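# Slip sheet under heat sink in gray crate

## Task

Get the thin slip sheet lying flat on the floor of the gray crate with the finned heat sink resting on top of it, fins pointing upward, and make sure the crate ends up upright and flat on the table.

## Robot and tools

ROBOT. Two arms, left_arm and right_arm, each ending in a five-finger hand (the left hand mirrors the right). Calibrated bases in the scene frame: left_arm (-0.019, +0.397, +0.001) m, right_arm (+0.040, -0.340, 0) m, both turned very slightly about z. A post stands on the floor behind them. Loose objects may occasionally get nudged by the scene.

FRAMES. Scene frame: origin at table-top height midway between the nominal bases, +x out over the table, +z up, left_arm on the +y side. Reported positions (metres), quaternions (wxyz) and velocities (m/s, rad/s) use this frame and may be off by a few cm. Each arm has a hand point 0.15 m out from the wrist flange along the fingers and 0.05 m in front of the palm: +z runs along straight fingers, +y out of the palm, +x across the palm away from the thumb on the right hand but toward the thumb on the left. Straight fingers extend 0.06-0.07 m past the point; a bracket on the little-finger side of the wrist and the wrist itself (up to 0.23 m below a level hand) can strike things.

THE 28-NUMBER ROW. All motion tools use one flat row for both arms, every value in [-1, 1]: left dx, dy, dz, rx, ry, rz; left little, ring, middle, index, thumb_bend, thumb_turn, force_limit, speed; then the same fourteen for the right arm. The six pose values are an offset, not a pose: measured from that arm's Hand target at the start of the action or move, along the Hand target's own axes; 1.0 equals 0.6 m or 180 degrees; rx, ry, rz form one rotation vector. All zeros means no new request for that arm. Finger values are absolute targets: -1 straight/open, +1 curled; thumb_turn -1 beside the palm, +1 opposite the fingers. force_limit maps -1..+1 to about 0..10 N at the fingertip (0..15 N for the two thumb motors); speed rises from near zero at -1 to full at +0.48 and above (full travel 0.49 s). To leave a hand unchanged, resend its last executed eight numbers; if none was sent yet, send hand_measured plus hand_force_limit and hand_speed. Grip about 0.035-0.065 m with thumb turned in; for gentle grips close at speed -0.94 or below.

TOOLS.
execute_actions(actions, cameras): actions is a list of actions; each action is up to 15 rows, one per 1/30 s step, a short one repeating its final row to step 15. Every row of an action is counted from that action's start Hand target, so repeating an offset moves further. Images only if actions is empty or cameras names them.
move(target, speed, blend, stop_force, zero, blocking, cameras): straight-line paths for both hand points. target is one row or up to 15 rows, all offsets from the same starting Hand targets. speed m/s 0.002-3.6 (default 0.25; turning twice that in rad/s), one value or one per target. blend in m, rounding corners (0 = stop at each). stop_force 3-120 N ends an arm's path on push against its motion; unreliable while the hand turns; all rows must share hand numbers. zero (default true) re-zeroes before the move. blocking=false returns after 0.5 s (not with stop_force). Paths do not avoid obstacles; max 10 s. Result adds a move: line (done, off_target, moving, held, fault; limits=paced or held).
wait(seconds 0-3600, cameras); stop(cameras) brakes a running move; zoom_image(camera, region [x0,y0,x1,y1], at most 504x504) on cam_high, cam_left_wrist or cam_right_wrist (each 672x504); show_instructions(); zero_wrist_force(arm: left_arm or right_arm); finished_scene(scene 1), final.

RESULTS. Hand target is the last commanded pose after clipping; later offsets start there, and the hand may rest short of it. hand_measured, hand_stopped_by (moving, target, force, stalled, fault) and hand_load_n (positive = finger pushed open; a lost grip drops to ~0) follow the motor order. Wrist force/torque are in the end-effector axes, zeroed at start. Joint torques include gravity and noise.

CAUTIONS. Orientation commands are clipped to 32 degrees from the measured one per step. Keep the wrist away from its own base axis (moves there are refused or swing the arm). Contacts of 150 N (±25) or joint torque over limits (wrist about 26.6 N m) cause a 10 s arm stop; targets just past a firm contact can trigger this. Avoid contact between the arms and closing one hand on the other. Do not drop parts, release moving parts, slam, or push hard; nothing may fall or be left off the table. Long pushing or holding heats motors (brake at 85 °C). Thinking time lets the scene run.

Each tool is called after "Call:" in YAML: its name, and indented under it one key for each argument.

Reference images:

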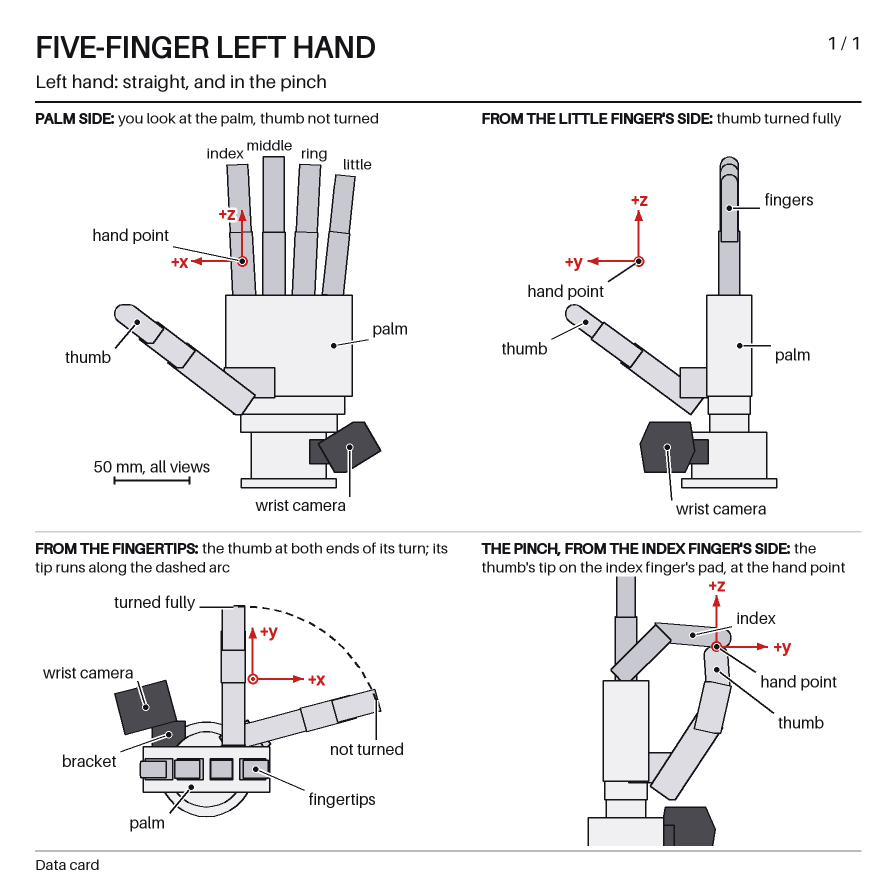

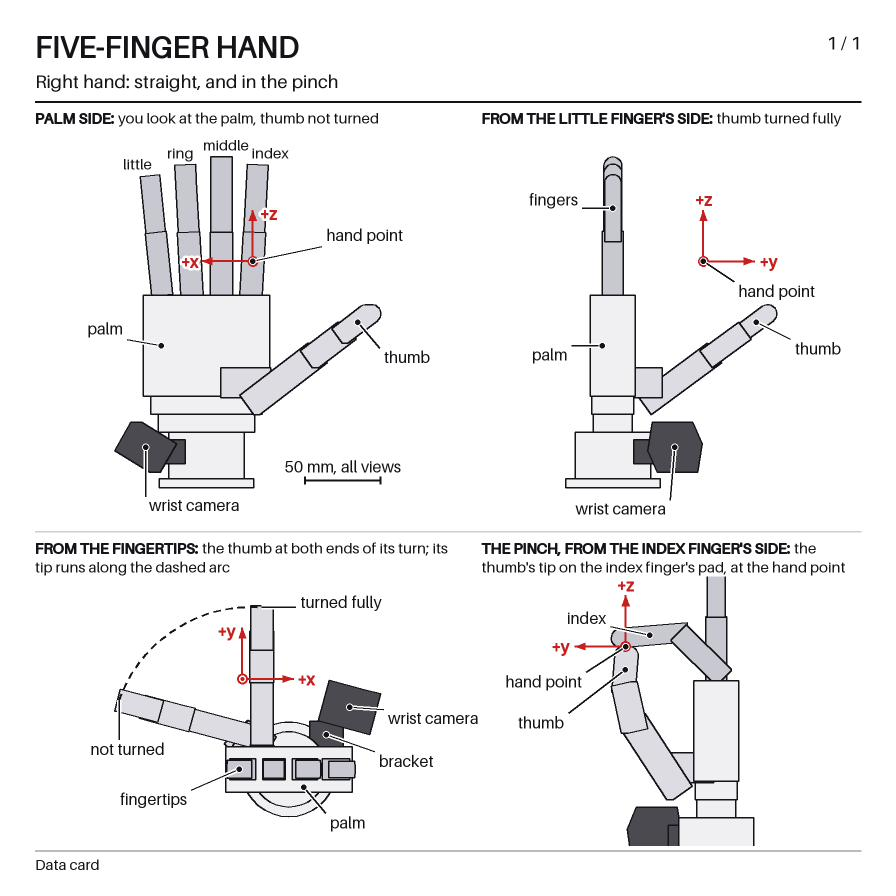

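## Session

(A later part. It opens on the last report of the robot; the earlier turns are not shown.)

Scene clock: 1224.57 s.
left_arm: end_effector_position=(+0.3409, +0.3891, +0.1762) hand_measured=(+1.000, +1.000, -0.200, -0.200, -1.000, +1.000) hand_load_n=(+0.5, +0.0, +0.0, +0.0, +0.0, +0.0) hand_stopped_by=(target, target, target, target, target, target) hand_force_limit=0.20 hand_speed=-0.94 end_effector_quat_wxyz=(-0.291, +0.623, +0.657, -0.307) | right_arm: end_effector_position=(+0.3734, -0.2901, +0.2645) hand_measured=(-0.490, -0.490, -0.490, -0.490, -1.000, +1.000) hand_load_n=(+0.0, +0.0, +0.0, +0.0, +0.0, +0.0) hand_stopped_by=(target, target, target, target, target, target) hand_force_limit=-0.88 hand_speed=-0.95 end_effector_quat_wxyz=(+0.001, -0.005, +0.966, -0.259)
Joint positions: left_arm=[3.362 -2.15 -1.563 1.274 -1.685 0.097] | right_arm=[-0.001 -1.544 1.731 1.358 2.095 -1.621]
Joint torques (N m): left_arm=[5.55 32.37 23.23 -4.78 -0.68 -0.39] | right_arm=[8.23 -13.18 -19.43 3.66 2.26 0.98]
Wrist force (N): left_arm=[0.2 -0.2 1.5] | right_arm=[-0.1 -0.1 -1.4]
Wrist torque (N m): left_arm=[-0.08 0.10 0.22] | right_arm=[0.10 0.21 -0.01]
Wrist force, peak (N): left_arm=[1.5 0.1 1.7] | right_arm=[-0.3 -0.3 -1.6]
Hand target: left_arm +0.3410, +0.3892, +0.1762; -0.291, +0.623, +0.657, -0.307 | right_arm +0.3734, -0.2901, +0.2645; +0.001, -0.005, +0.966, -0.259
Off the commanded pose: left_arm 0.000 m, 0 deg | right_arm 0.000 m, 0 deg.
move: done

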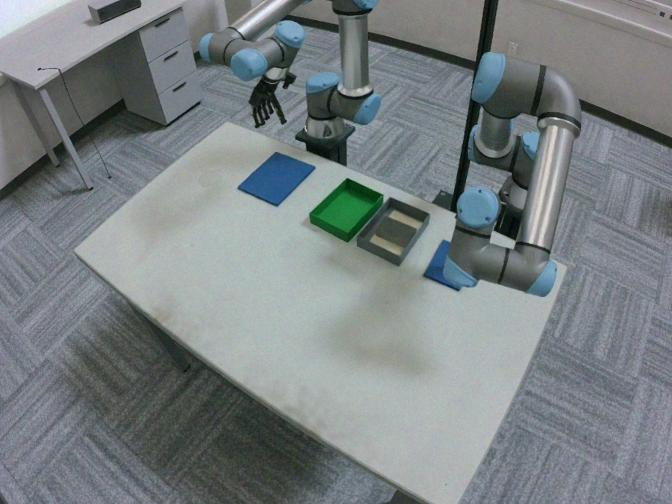

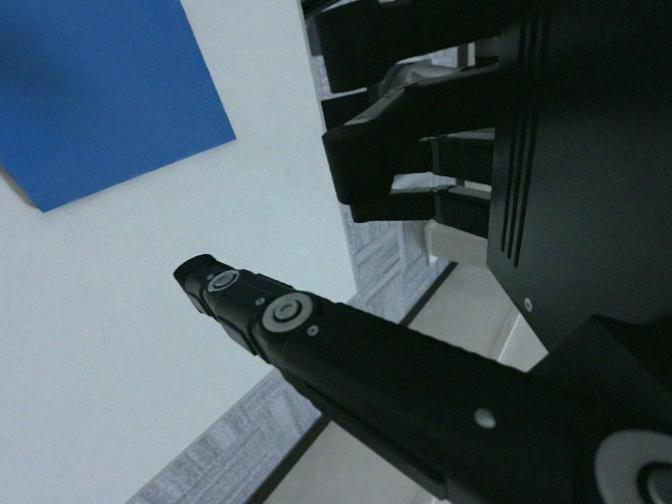

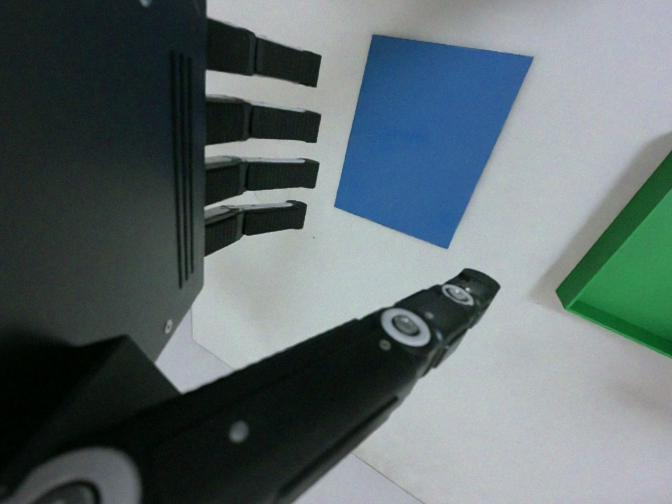

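Call:
zoom_image:
  camera: "cam_high"
  region: [345, 185, 440, 275]

Scaled by 5.305 from the camera's image (finer frame: 960x720).

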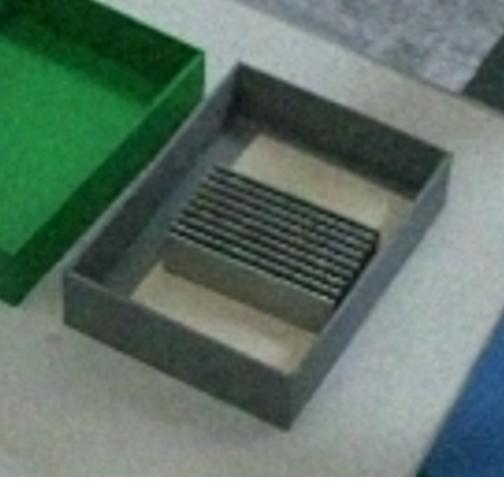

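Call:
finished_scene:

The scene is finished: the task was done.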